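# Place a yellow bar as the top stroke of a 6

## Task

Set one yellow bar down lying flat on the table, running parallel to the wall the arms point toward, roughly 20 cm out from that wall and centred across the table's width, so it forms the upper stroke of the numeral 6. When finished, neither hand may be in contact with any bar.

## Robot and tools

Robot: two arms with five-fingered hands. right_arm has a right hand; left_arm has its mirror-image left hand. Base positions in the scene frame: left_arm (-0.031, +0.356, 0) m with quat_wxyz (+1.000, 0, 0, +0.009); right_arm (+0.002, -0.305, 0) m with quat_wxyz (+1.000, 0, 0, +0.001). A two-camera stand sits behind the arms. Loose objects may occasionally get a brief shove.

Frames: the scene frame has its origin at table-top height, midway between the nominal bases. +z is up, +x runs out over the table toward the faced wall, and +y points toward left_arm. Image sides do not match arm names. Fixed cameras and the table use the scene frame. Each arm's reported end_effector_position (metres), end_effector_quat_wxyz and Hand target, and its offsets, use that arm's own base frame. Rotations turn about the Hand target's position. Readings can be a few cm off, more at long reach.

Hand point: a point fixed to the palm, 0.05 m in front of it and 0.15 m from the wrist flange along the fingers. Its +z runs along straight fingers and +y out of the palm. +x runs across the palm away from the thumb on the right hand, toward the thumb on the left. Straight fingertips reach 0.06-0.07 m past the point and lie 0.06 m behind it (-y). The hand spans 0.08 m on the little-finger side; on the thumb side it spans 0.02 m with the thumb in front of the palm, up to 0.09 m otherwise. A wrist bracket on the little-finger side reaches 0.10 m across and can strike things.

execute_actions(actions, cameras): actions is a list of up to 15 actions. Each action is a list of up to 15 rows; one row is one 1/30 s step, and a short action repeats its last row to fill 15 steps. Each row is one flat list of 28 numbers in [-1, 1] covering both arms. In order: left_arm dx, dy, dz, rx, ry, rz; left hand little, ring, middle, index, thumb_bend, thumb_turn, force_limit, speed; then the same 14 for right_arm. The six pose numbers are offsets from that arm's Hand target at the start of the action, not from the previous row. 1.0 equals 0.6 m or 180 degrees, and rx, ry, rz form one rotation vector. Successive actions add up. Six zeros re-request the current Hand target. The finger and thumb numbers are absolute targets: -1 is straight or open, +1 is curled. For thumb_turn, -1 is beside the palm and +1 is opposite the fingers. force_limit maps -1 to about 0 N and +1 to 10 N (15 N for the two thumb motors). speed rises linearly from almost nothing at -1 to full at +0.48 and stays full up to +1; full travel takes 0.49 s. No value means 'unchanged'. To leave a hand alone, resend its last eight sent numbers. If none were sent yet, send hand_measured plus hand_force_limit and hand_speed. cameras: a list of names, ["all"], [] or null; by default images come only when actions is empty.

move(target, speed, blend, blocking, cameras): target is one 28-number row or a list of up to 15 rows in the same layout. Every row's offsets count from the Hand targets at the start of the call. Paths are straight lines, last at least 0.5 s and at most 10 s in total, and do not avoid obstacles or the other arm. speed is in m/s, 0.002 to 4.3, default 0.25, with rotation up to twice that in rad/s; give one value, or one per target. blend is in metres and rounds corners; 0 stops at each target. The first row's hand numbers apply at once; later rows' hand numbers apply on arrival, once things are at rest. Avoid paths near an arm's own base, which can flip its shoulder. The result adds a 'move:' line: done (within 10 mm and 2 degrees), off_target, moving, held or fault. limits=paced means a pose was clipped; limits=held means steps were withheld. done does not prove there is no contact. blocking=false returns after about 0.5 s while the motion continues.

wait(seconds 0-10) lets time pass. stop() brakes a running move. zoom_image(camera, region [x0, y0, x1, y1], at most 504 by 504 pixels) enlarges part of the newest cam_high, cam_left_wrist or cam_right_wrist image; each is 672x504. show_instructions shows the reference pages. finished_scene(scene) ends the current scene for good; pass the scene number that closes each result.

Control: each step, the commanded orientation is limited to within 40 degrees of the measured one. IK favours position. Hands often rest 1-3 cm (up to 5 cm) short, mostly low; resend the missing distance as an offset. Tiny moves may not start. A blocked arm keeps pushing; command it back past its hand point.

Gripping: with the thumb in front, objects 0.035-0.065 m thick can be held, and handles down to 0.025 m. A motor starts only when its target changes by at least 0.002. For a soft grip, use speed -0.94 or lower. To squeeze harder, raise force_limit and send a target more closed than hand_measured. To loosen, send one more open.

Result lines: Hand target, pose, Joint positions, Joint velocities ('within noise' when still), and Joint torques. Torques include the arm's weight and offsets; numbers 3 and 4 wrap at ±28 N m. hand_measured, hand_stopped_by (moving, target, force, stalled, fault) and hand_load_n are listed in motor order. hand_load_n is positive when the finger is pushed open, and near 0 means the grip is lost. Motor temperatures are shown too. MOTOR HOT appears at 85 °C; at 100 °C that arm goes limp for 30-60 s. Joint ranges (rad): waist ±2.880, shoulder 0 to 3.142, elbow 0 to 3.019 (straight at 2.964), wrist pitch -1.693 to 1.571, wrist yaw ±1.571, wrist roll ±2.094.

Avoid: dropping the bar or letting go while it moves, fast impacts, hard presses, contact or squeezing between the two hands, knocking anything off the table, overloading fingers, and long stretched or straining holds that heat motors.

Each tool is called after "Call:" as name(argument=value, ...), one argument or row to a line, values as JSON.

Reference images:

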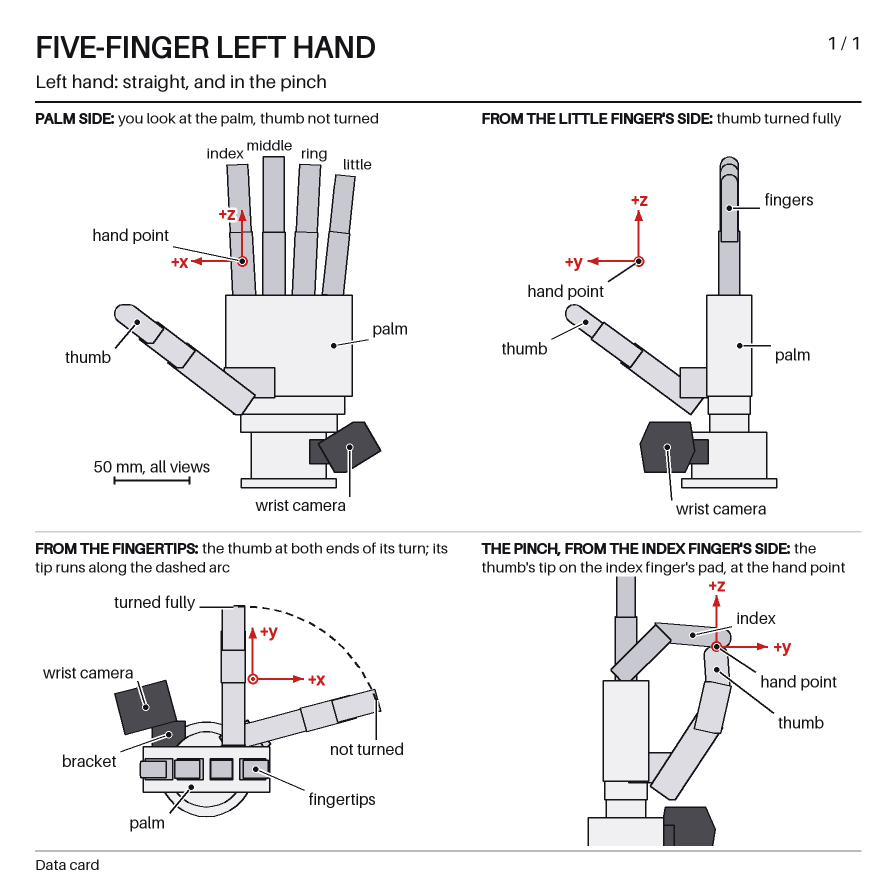

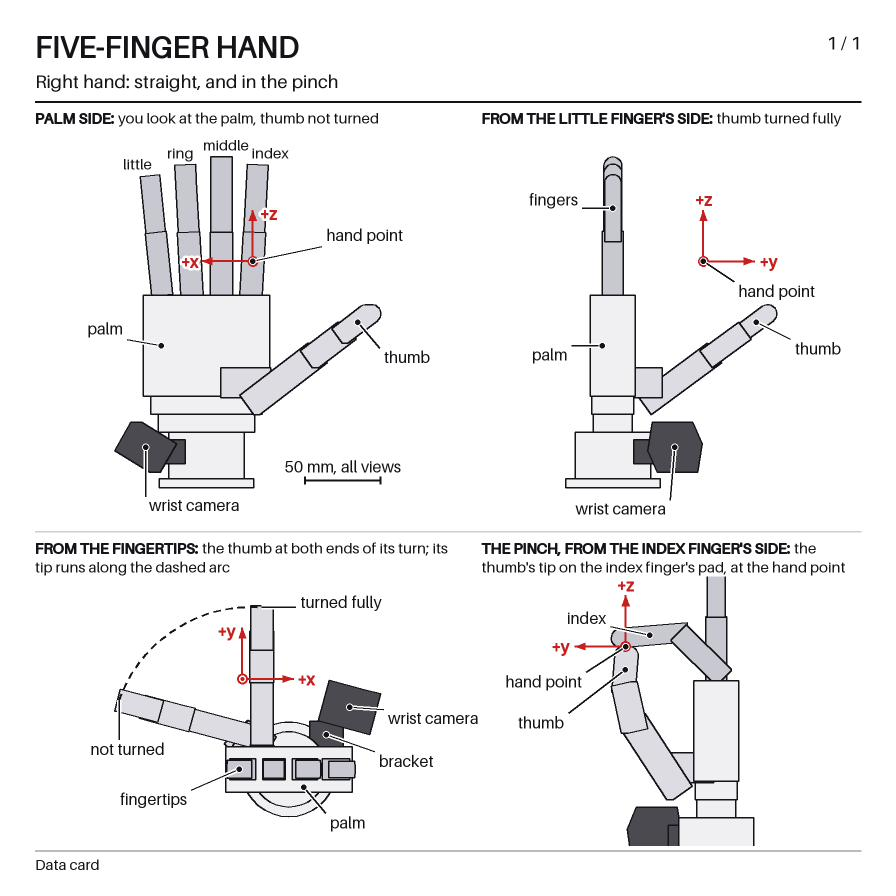

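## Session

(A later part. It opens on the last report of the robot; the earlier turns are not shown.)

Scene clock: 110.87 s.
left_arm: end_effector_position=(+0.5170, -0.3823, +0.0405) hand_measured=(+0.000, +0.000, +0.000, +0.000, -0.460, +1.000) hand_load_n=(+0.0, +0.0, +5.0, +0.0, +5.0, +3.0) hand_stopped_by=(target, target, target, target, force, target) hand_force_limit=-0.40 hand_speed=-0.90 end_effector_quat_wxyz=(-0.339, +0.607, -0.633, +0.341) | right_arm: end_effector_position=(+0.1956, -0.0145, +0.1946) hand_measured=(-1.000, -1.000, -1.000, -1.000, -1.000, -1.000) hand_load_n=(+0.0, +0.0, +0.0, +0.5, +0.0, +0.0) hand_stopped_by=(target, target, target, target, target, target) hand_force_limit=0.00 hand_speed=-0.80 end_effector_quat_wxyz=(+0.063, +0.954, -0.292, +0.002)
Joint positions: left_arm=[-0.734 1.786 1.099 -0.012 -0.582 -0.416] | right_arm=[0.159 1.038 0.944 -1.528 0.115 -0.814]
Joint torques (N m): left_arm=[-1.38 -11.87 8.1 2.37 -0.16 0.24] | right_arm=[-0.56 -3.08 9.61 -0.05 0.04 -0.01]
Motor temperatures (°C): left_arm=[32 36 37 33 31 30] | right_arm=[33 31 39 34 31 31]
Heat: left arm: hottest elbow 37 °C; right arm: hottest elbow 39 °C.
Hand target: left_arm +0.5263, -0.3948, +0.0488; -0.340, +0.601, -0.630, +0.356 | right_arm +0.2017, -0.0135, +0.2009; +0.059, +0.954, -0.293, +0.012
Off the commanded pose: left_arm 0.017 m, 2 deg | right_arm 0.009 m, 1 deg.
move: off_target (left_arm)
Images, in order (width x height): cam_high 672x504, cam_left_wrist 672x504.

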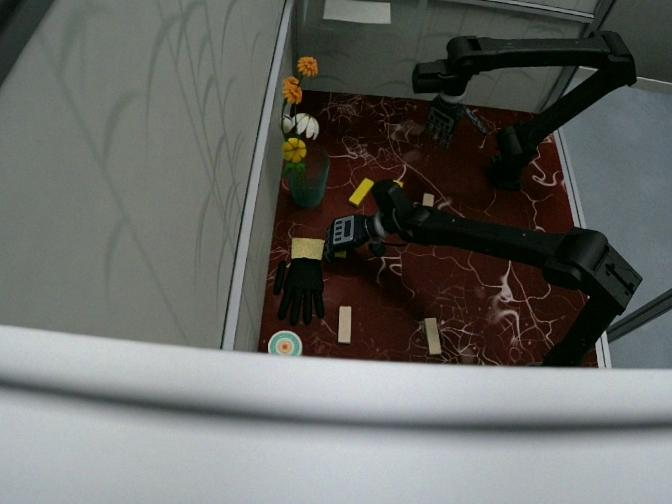

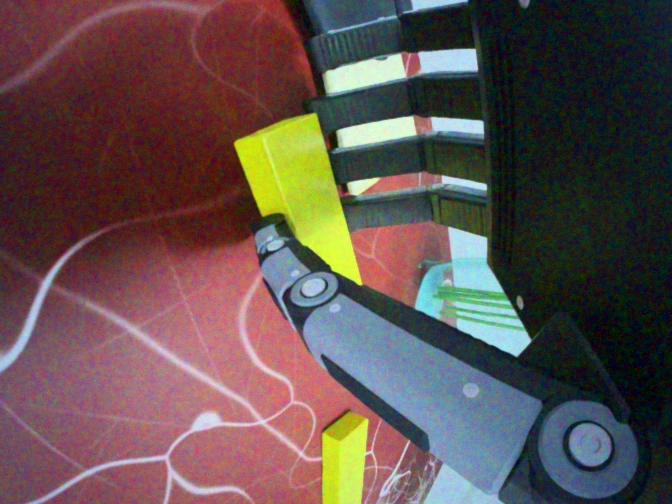

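Call:
move(
  target=[-0.013,0.004,-0.021, 0,0,0, 0,0,0,0,0.1,1,-0.4,-0.9, 0,0,0,0,0,0,-1,-1,-1,-1,-1,-1,0,-0.8],
  cameras=["cam_high","cam_left_wrist"],
  speed=0.06,
)

Call:
zoom_image(
  camera="cam_high",
  region=[240, 160, 440, 310],
)

Scene clock: 115.70 s.
left_arm: end_effector_position=(+0.5220, -0.3868, +0.0433) hand_measured=(+0.000, +0.000, +0.000, +0.000, -0.460, +1.000) hand_load_n=(+0.0, +0.0, +5.0, +0.0, +5.0, +3.0) hand_stopped_by=(target, target, target, target, force, target) hand_force_limit=-0.40 hand_speed=-0.90 end_effector_quat_wxyz=(-0.340, +0.607, -0.625, +0.354) | right_arm: end_effector_position=(+0.1956, -0.0145, +0.1946) hand_measured=(-1.000, -1.000, -1.000, -1.000, -1.000, -1.000) hand_load_n=(+0.0, +0.0, +0.0, +0.0, +0.0, +0.0) hand_stopped_by=(target, target, target, target, target, target) hand_force_limit=0.00 hand_speed=-0.80 end_effector_quat_wxyz=(+0.063, +0.954, -0.292, +0.002)
Joint positions: left_arm=[-0.734 1.792 1.099 0.024 -0.582 -0.415] | right_arm=[0.159 1.038 0.944 -1.528 0.115 -0.814]
Joint torques (N m): left_arm=[-1.96 -11.75 5.96 2.44 -0.34 0.18] | right_arm=[-0.62 -3.08 9.61 -0.03 0.05 -0.01]
Heat: left arm: hottest elbow 37 °C; right arm: hottest elbow 39 °C.
Hand target: left_arm +0.5185, -0.3924, +0.0363; -0.340, +0.601, -0.630, +0.356 | right_arm +0.2017, -0.0135, +0.2009; +0.059, +0.954, -0.293, +0.012
Off the commanded pose: left_arm 0.010 m, 1 deg | right_arm 0.009 m, 1 deg.
move: done
Images, in order (width x height): cam_high 672x504, cam_left_wrist 672x504.

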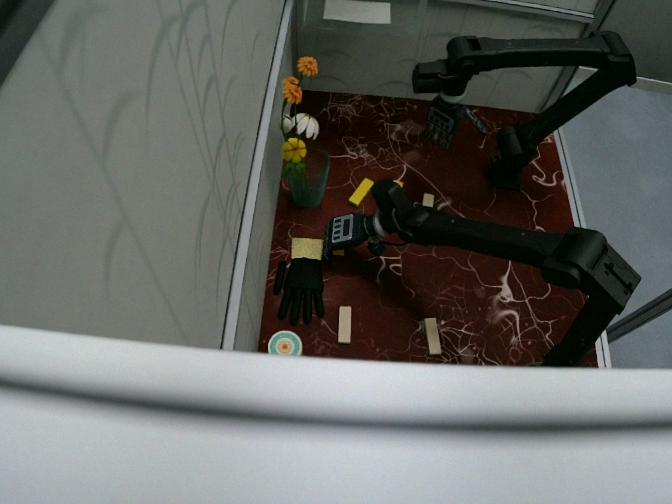

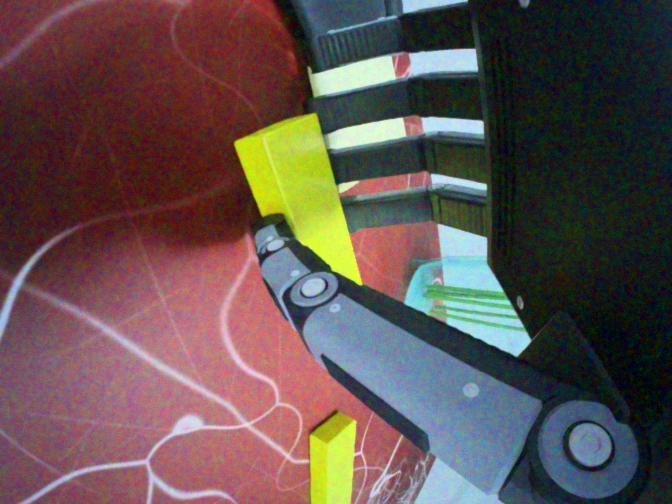

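Scaled by 2.520 from the camera's 672x504 image, which has a finer 960x720 frame.

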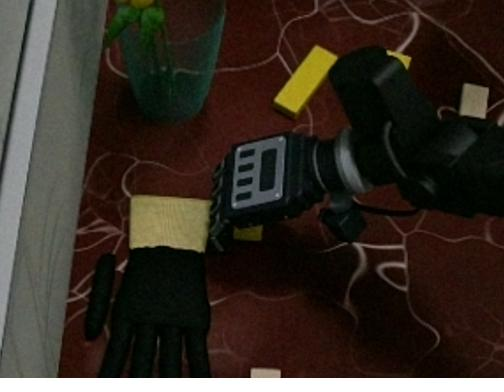

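Call:
move(
  target=[
    [-0.06,0.02,0.03, 0,0,0, 0,0,0,0,0.1,1,-0.4,-0.9, 0,0,0,0,0,0,-1,-1,-1,-1,-1,-1,0,-0.8],
    [-0.025,0.015,-0.02, 0,0,0, 0,0,0,0,0.1,1,-0.4,-0.9, 0,0,0,0,0,0,-1,-1,-1,-1,-1,-1,0,-0.8],
  ],
  cameras=["cam_high","cam_left_wrist"],
  speed=0.08,
)

Call:
zoom_image(
  camera="cam_high",
  region=[240, 160, 440, 310],
)

Scene clock: 119.13 s.
left_arm: end_effector_position=(+0.4931, -0.3824, +0.0291) hand_measured=(+0.000, +0.000, +0.000, +0.000, -0.460, +1.000) hand_load_n=(+0.0, +0.0, +4.0, +0.0, +5.5, +2.0) hand_stopped_by=(target, target, target, target, force, target) hand_force_limit=-0.40 hand_speed=-0.90 end_effector_quat_wxyz=(-0.339, +0.599, -0.633, +0.354) | right_arm: end_effector_position=(+0.1956, -0.0145, +0.1946) hand_measured=(-1.000, -1.000, -1.000, -1.000, -1.000, -1.000) hand_load_n=(+0.0, +0.0, +0.0, +0.0, +0.0, +0.0) hand_stopped_by=(target, target, target, target, target, target) hand_force_limit=0.00 hand_speed=-0.80 end_effector_quat_wxyz=(+0.063, +0.954, -0.292, +0.002)
Joint positions: left_arm=[-0.763 1.766 1.016 0.073 -0.593 -0.418] | right_arm=[0.159 1.038 0.944 -1.528 0.115 -0.814]
Joint torques (N m): left_arm=[0.15 -10.11 7.17 2.33 -0.12 0.15] | right_arm=[-0.56 -3.08 9.61 -0.05 0.05 -0.01]
Heat: left arm: hottest shoulder 36 °C; right arm: hottest elbow 39 °C.
Hand target: left_arm +0.5035, -0.3834, +0.0242; -0.340, +0.601, -0.630, +0.356 | right_arm +0.2017, -0.0135, +0.2009; +0.059, +0.954, -0.293, +0.012
Off the commanded pose: left_arm 0.012 m, 1 deg | right_arm 0.009 m, 1 deg.
move: off_target (left_arm)
Images, in order (width x height): cam_high 672x504, cam_left_wrist 672x504.

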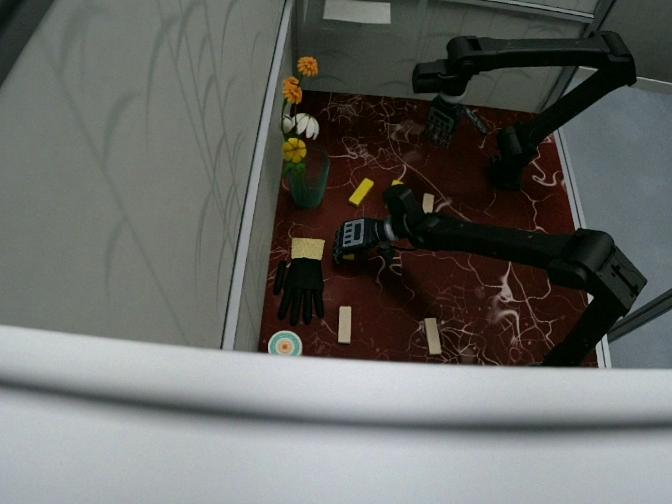

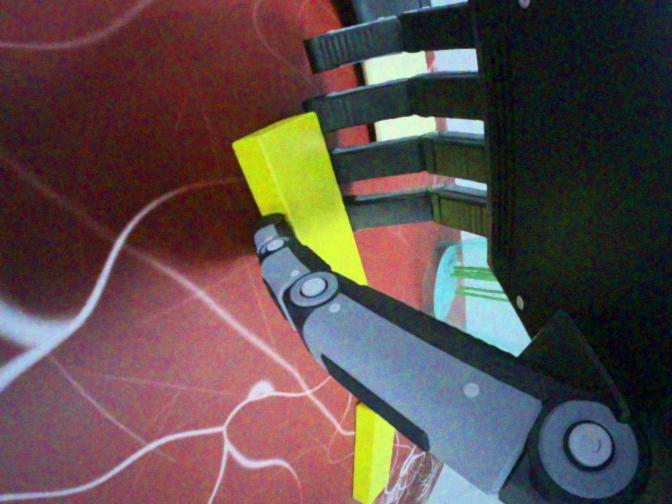

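Scaled by 2.520 from the camera's 672x504 image, which has a finer 960x720 frame.

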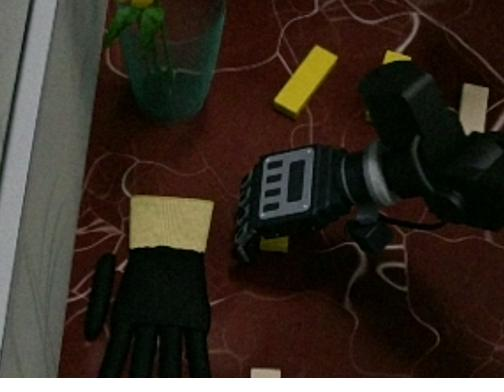

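Call:
move(
  target=[0.03,0.01,0.0, 0,0,0, 0,0,0,0,0.1,1,-0.4,-0.9, 0,0,0,0,0,0,-1,-1,-1,-1,-1,-1,0,-0.8],
  cameras=["cam_high","cam_left_wrist"],
  speed=0.08,
)

Call:
zoom_image(
  camera="cam_high",
  region=[240, 160, 440, 310],
)

Scene clock: 121.20 s.
left_arm: end_effector_position=(+0.4982, -0.3802, +0.0284) hand_measured=(+0.000, +0.000, +0.000, +0.000, -0.460, +1.000) hand_load_n=(+0.0, +0.0, +3.5, +0.0, +6.0, +2.5) hand_stopped_by=(target, target, target, target, force, target) hand_force_limit=-0.40 hand_speed=-0.90 end_effector_quat_wxyz=(-0.333, +0.598, -0.635, +0.358) | right_arm: end_effector_position=(+0.1956, -0.0145, +0.1946) hand_measured=(-1.000, -1.000, -1.000, -1.000, -1.000, -1.000) hand_load_n=(+0.0, +0.0, +0.0, +0.0, +0.0, +0.0) hand_stopped_by=(target, target, target, target, target, target) hand_force_limit=0.00 hand_speed=-0.80 end_effector_quat_wxyz=(+0.063, +0.954, -0.292, +0.002)
Joint positions: left_arm=[-0.747 1.769 1.016 0.087 -0.566 -0.407] | right_arm=[0.159 1.038 0.944 -1.528 0.115 -0.814]
Joint torques (N m): left_arm=[1.38 -9.29 8.75 1.99 -0.19 0.3] | right_arm=[-0.56 -3.08 9.61 -0.05 0.05 -0.01]
Heat: left arm: hottest shoulder 36 °C; right arm: hottest elbow 39 °C.
Hand target: left_arm +0.5215, -0.3774, +0.0243; -0.340, +0.601, -0.630, +0.356 | right_arm +0.2017, -0.0135, +0.2009; +0.059, +0.954, -0.293, +0.012
Off the commanded pose: left_arm 0.024 m, 1 deg | right_arm 0.009 m, 1 deg.
move: off_target (left_arm)
Images, in order (width x height): cam_high 672x504, cam_left_wrist 672x504.

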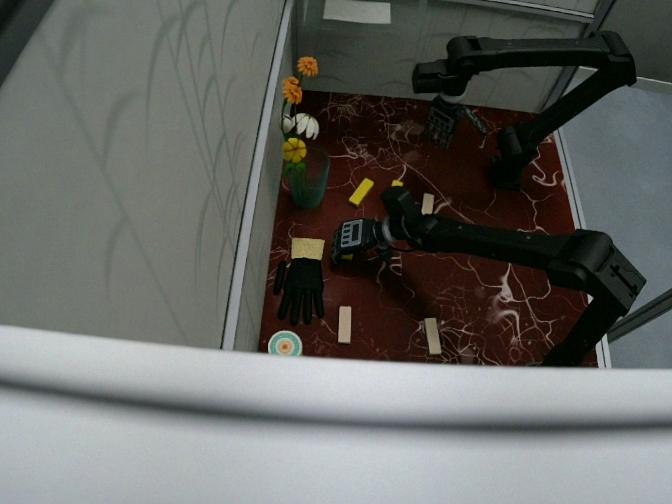

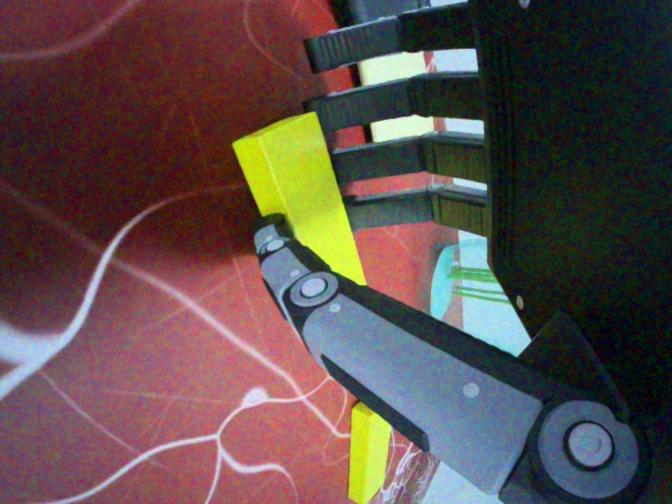

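Scaled by 2.520 from the camera's 672x504 image, which has a finer 960x720 frame.

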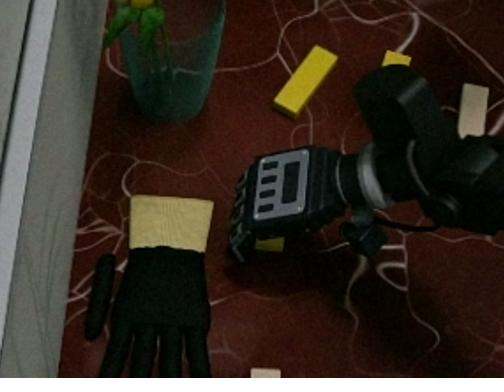

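Call:
move(
  target=[-0.015,0.0,0.006, 0,0,0, -0.1,-0.1,-0.1,-0.1,-0.75,1,-0.4,-0.8, 0,0,0,0,0,0,-1,-1,-1,-1,-1,-1,0,-0.8],
  cameras=["cam_left_wrist"],
  speed=0.05,
)

Scene clock: 124.47 s.
left_arm: end_effector_position=(+0.4983, -0.3800, +0.0284) hand_measured=(-0.100, -0.100, -0.098, -0.100, -0.750, +1.000) hand_load_n=(+0.0, +0.0, -5.0, +0.0, -0.5, +0.0) hand_stopped_by=(target, target, target, target, target, target) hand_force_limit=-0.40 hand_speed=-0.80 end_effector_quat_wxyz=(-0.333, +0.598, -0.635, +0.358) | right_arm: end_effector_position=(+0.1956, -0.0145, +0.1946) hand_measured=(-1.000, -1.000, -1.000, -1.000, -1.000, -1.000) hand_load_n=(+0.0, +0.0, +0.0, +0.0, +0.0, +0.0) hand_stopped_by=(target, target, target, target, target, target) hand_force_limit=0.00 hand_speed=-0.80 end_effector_quat_wxyz=(+0.063, +0.954, -0.292, +0.002)
Joint positions: left_arm=[-0.747 1.769 1.016 0.087 -0.567 -0.406] | right_arm=[0.159 1.038 0.944 -1.528 0.115 -0.814]
Joint torques (N m): left_arm=[0.38 -10.4 7.77 1.69 -0.52 0.2] | right_arm=[-0.56 -3.02 9.61 -0.03 0.05 -0.01]
Heat: left arm: hottest elbow 37 °C; right arm: hottest elbow 39 °C.
Hand target: left_arm +0.5125, -0.3774, +0.0279; -0.340, +0.601, -0.630, +0.356 | right_arm +0.2017, -0.0135, +0.2009; +0.059, +0.954, -0.293, +0.012
Off the commanded pose: left_arm 0.014 m, 1 deg | right_arm 0.009 m, 1 deg.
move: off_target (left_arm)
Images, in order (width x height): cam_left_wrist 672x504.

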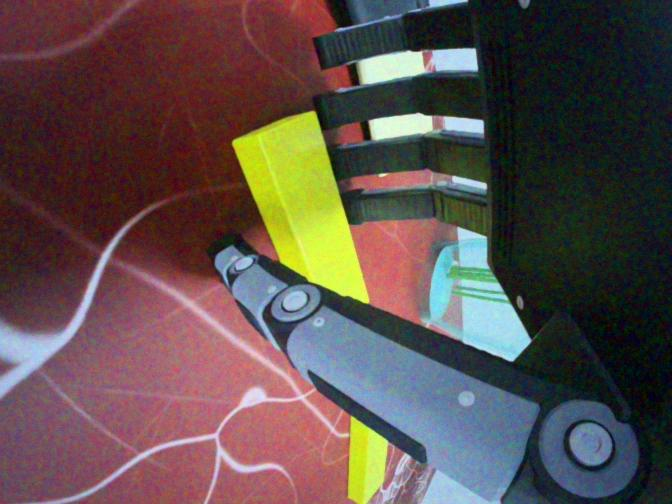

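Call:
move(
  target=[
    [-0.012,0.0,0.1, 0,0,0, -0.1,-0.1,-0.1,-0.1,-0.75,1,-0.4,-0.8, 0,0,0,0,0,0,-1,-1,-1,-1,-1,-1,0,-0.8],
    [-0.2,0.1,0.25, 0,0,0, -0.1,-0.1,-0.1,-0.1,-0.75,1,-0.4,-0.8, 0,0,0,0,0,0,-1,-1,-1,-1,-1,-1,0,-0.8],
  ],
  cameras=["all"],
  speed=0.15,
  blend=[0.02,0],
)

Call:
zoom_image(
  camera="cam_high",
  region=[240, 160, 440, 310],
)

Scene clock: 128.80 s.
left_arm: end_effector_position=(+0.4007, -0.3156, +0.1784) hand_measured=(-0.100, -0.100, -0.098, -0.100, -0.750, +1.000) hand_load_n=(+0.0, +0.5, -0.5, +0.0, +0.0, +0.0) hand_stopped_by=(target, target, target, target, target, target) hand_force_limit=-0.40 hand_speed=-0.80 end_effector_quat_wxyz=(-0.343, +0.601, -0.628, +0.356) | right_arm: end_effector_position=(+0.1956, -0.0145, +0.1946) hand_measured=(-1.000, -1.000, -1.000, -1.000, -1.000, -1.000) hand_load_n=(+0.0, +0.0, +0.0, +0.0, +0.0, +0.0) hand_stopped_by=(target, target, target, target, target, target) hand_force_limit=0.00 hand_speed=-0.80 end_effector_quat_wxyz=(+0.063, +0.954, -0.292, +0.002)
Joint positions: left_arm=[-0.809 1.262 0.901 -0.33 -0.64 -0.455] | right_arm=[0.159 1.038 0.944 -1.528 0.115 -0.814]
Joint torques (N m): left_arm=[-2.43 -8.12 6.69 1.14 -0.49 -0.05] | right_arm=[-0.56 -3.08 9.62 -0.05 0.04 -0.01]
Heat: left arm: hottest shoulder 36 °C; right arm: hottest elbow 39 °C.
Hand target: left_arm +0.3925, -0.3174, +0.1777; -0.340, +0.601, -0.630, +0.356 | right_arm +0.2017, -0.0135, +0.2009; +0.059, +0.954, -0.293, +0.012
Off the commanded pose: left_arm 0.008 m, 0 deg | right_arm 0.009 m, 1 deg.
move: done

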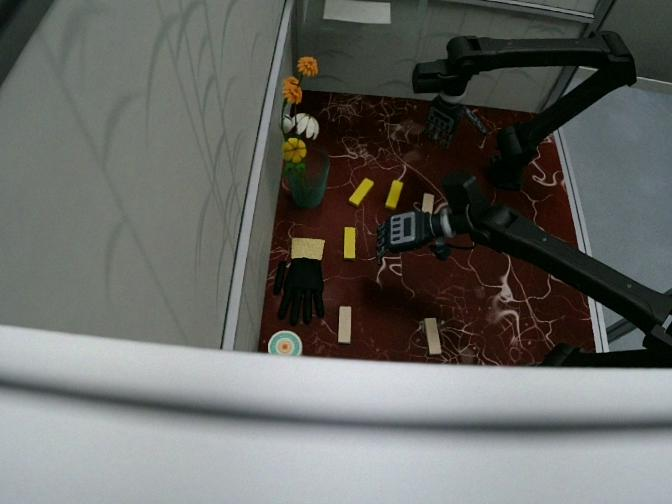

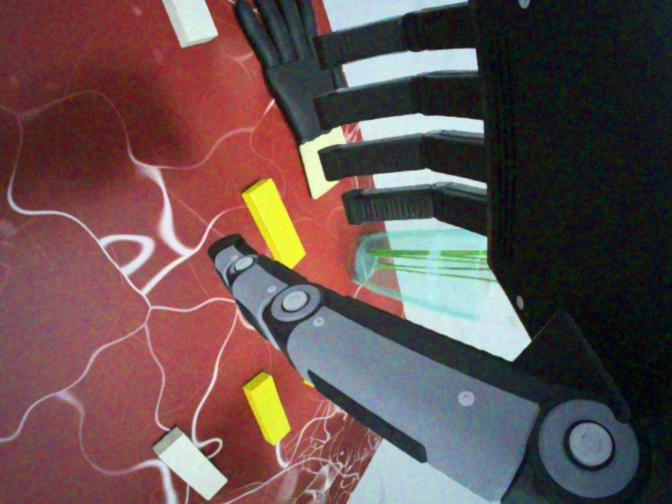

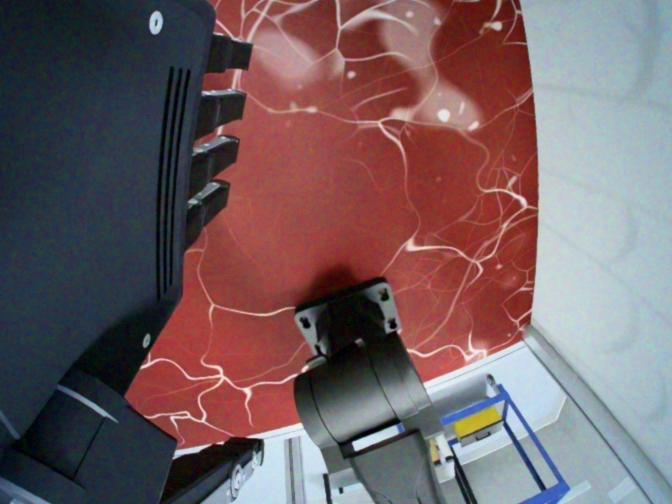

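Scaled by 2.520 from the camera's 672x504 image, which has a finer 960x720 frame.

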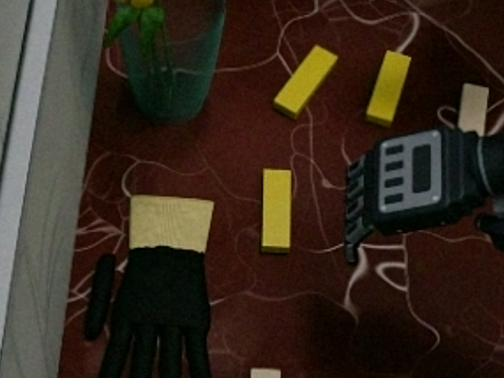

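Call:
finished_scene(
  scene=1,
)

The scene is finished: the task was done.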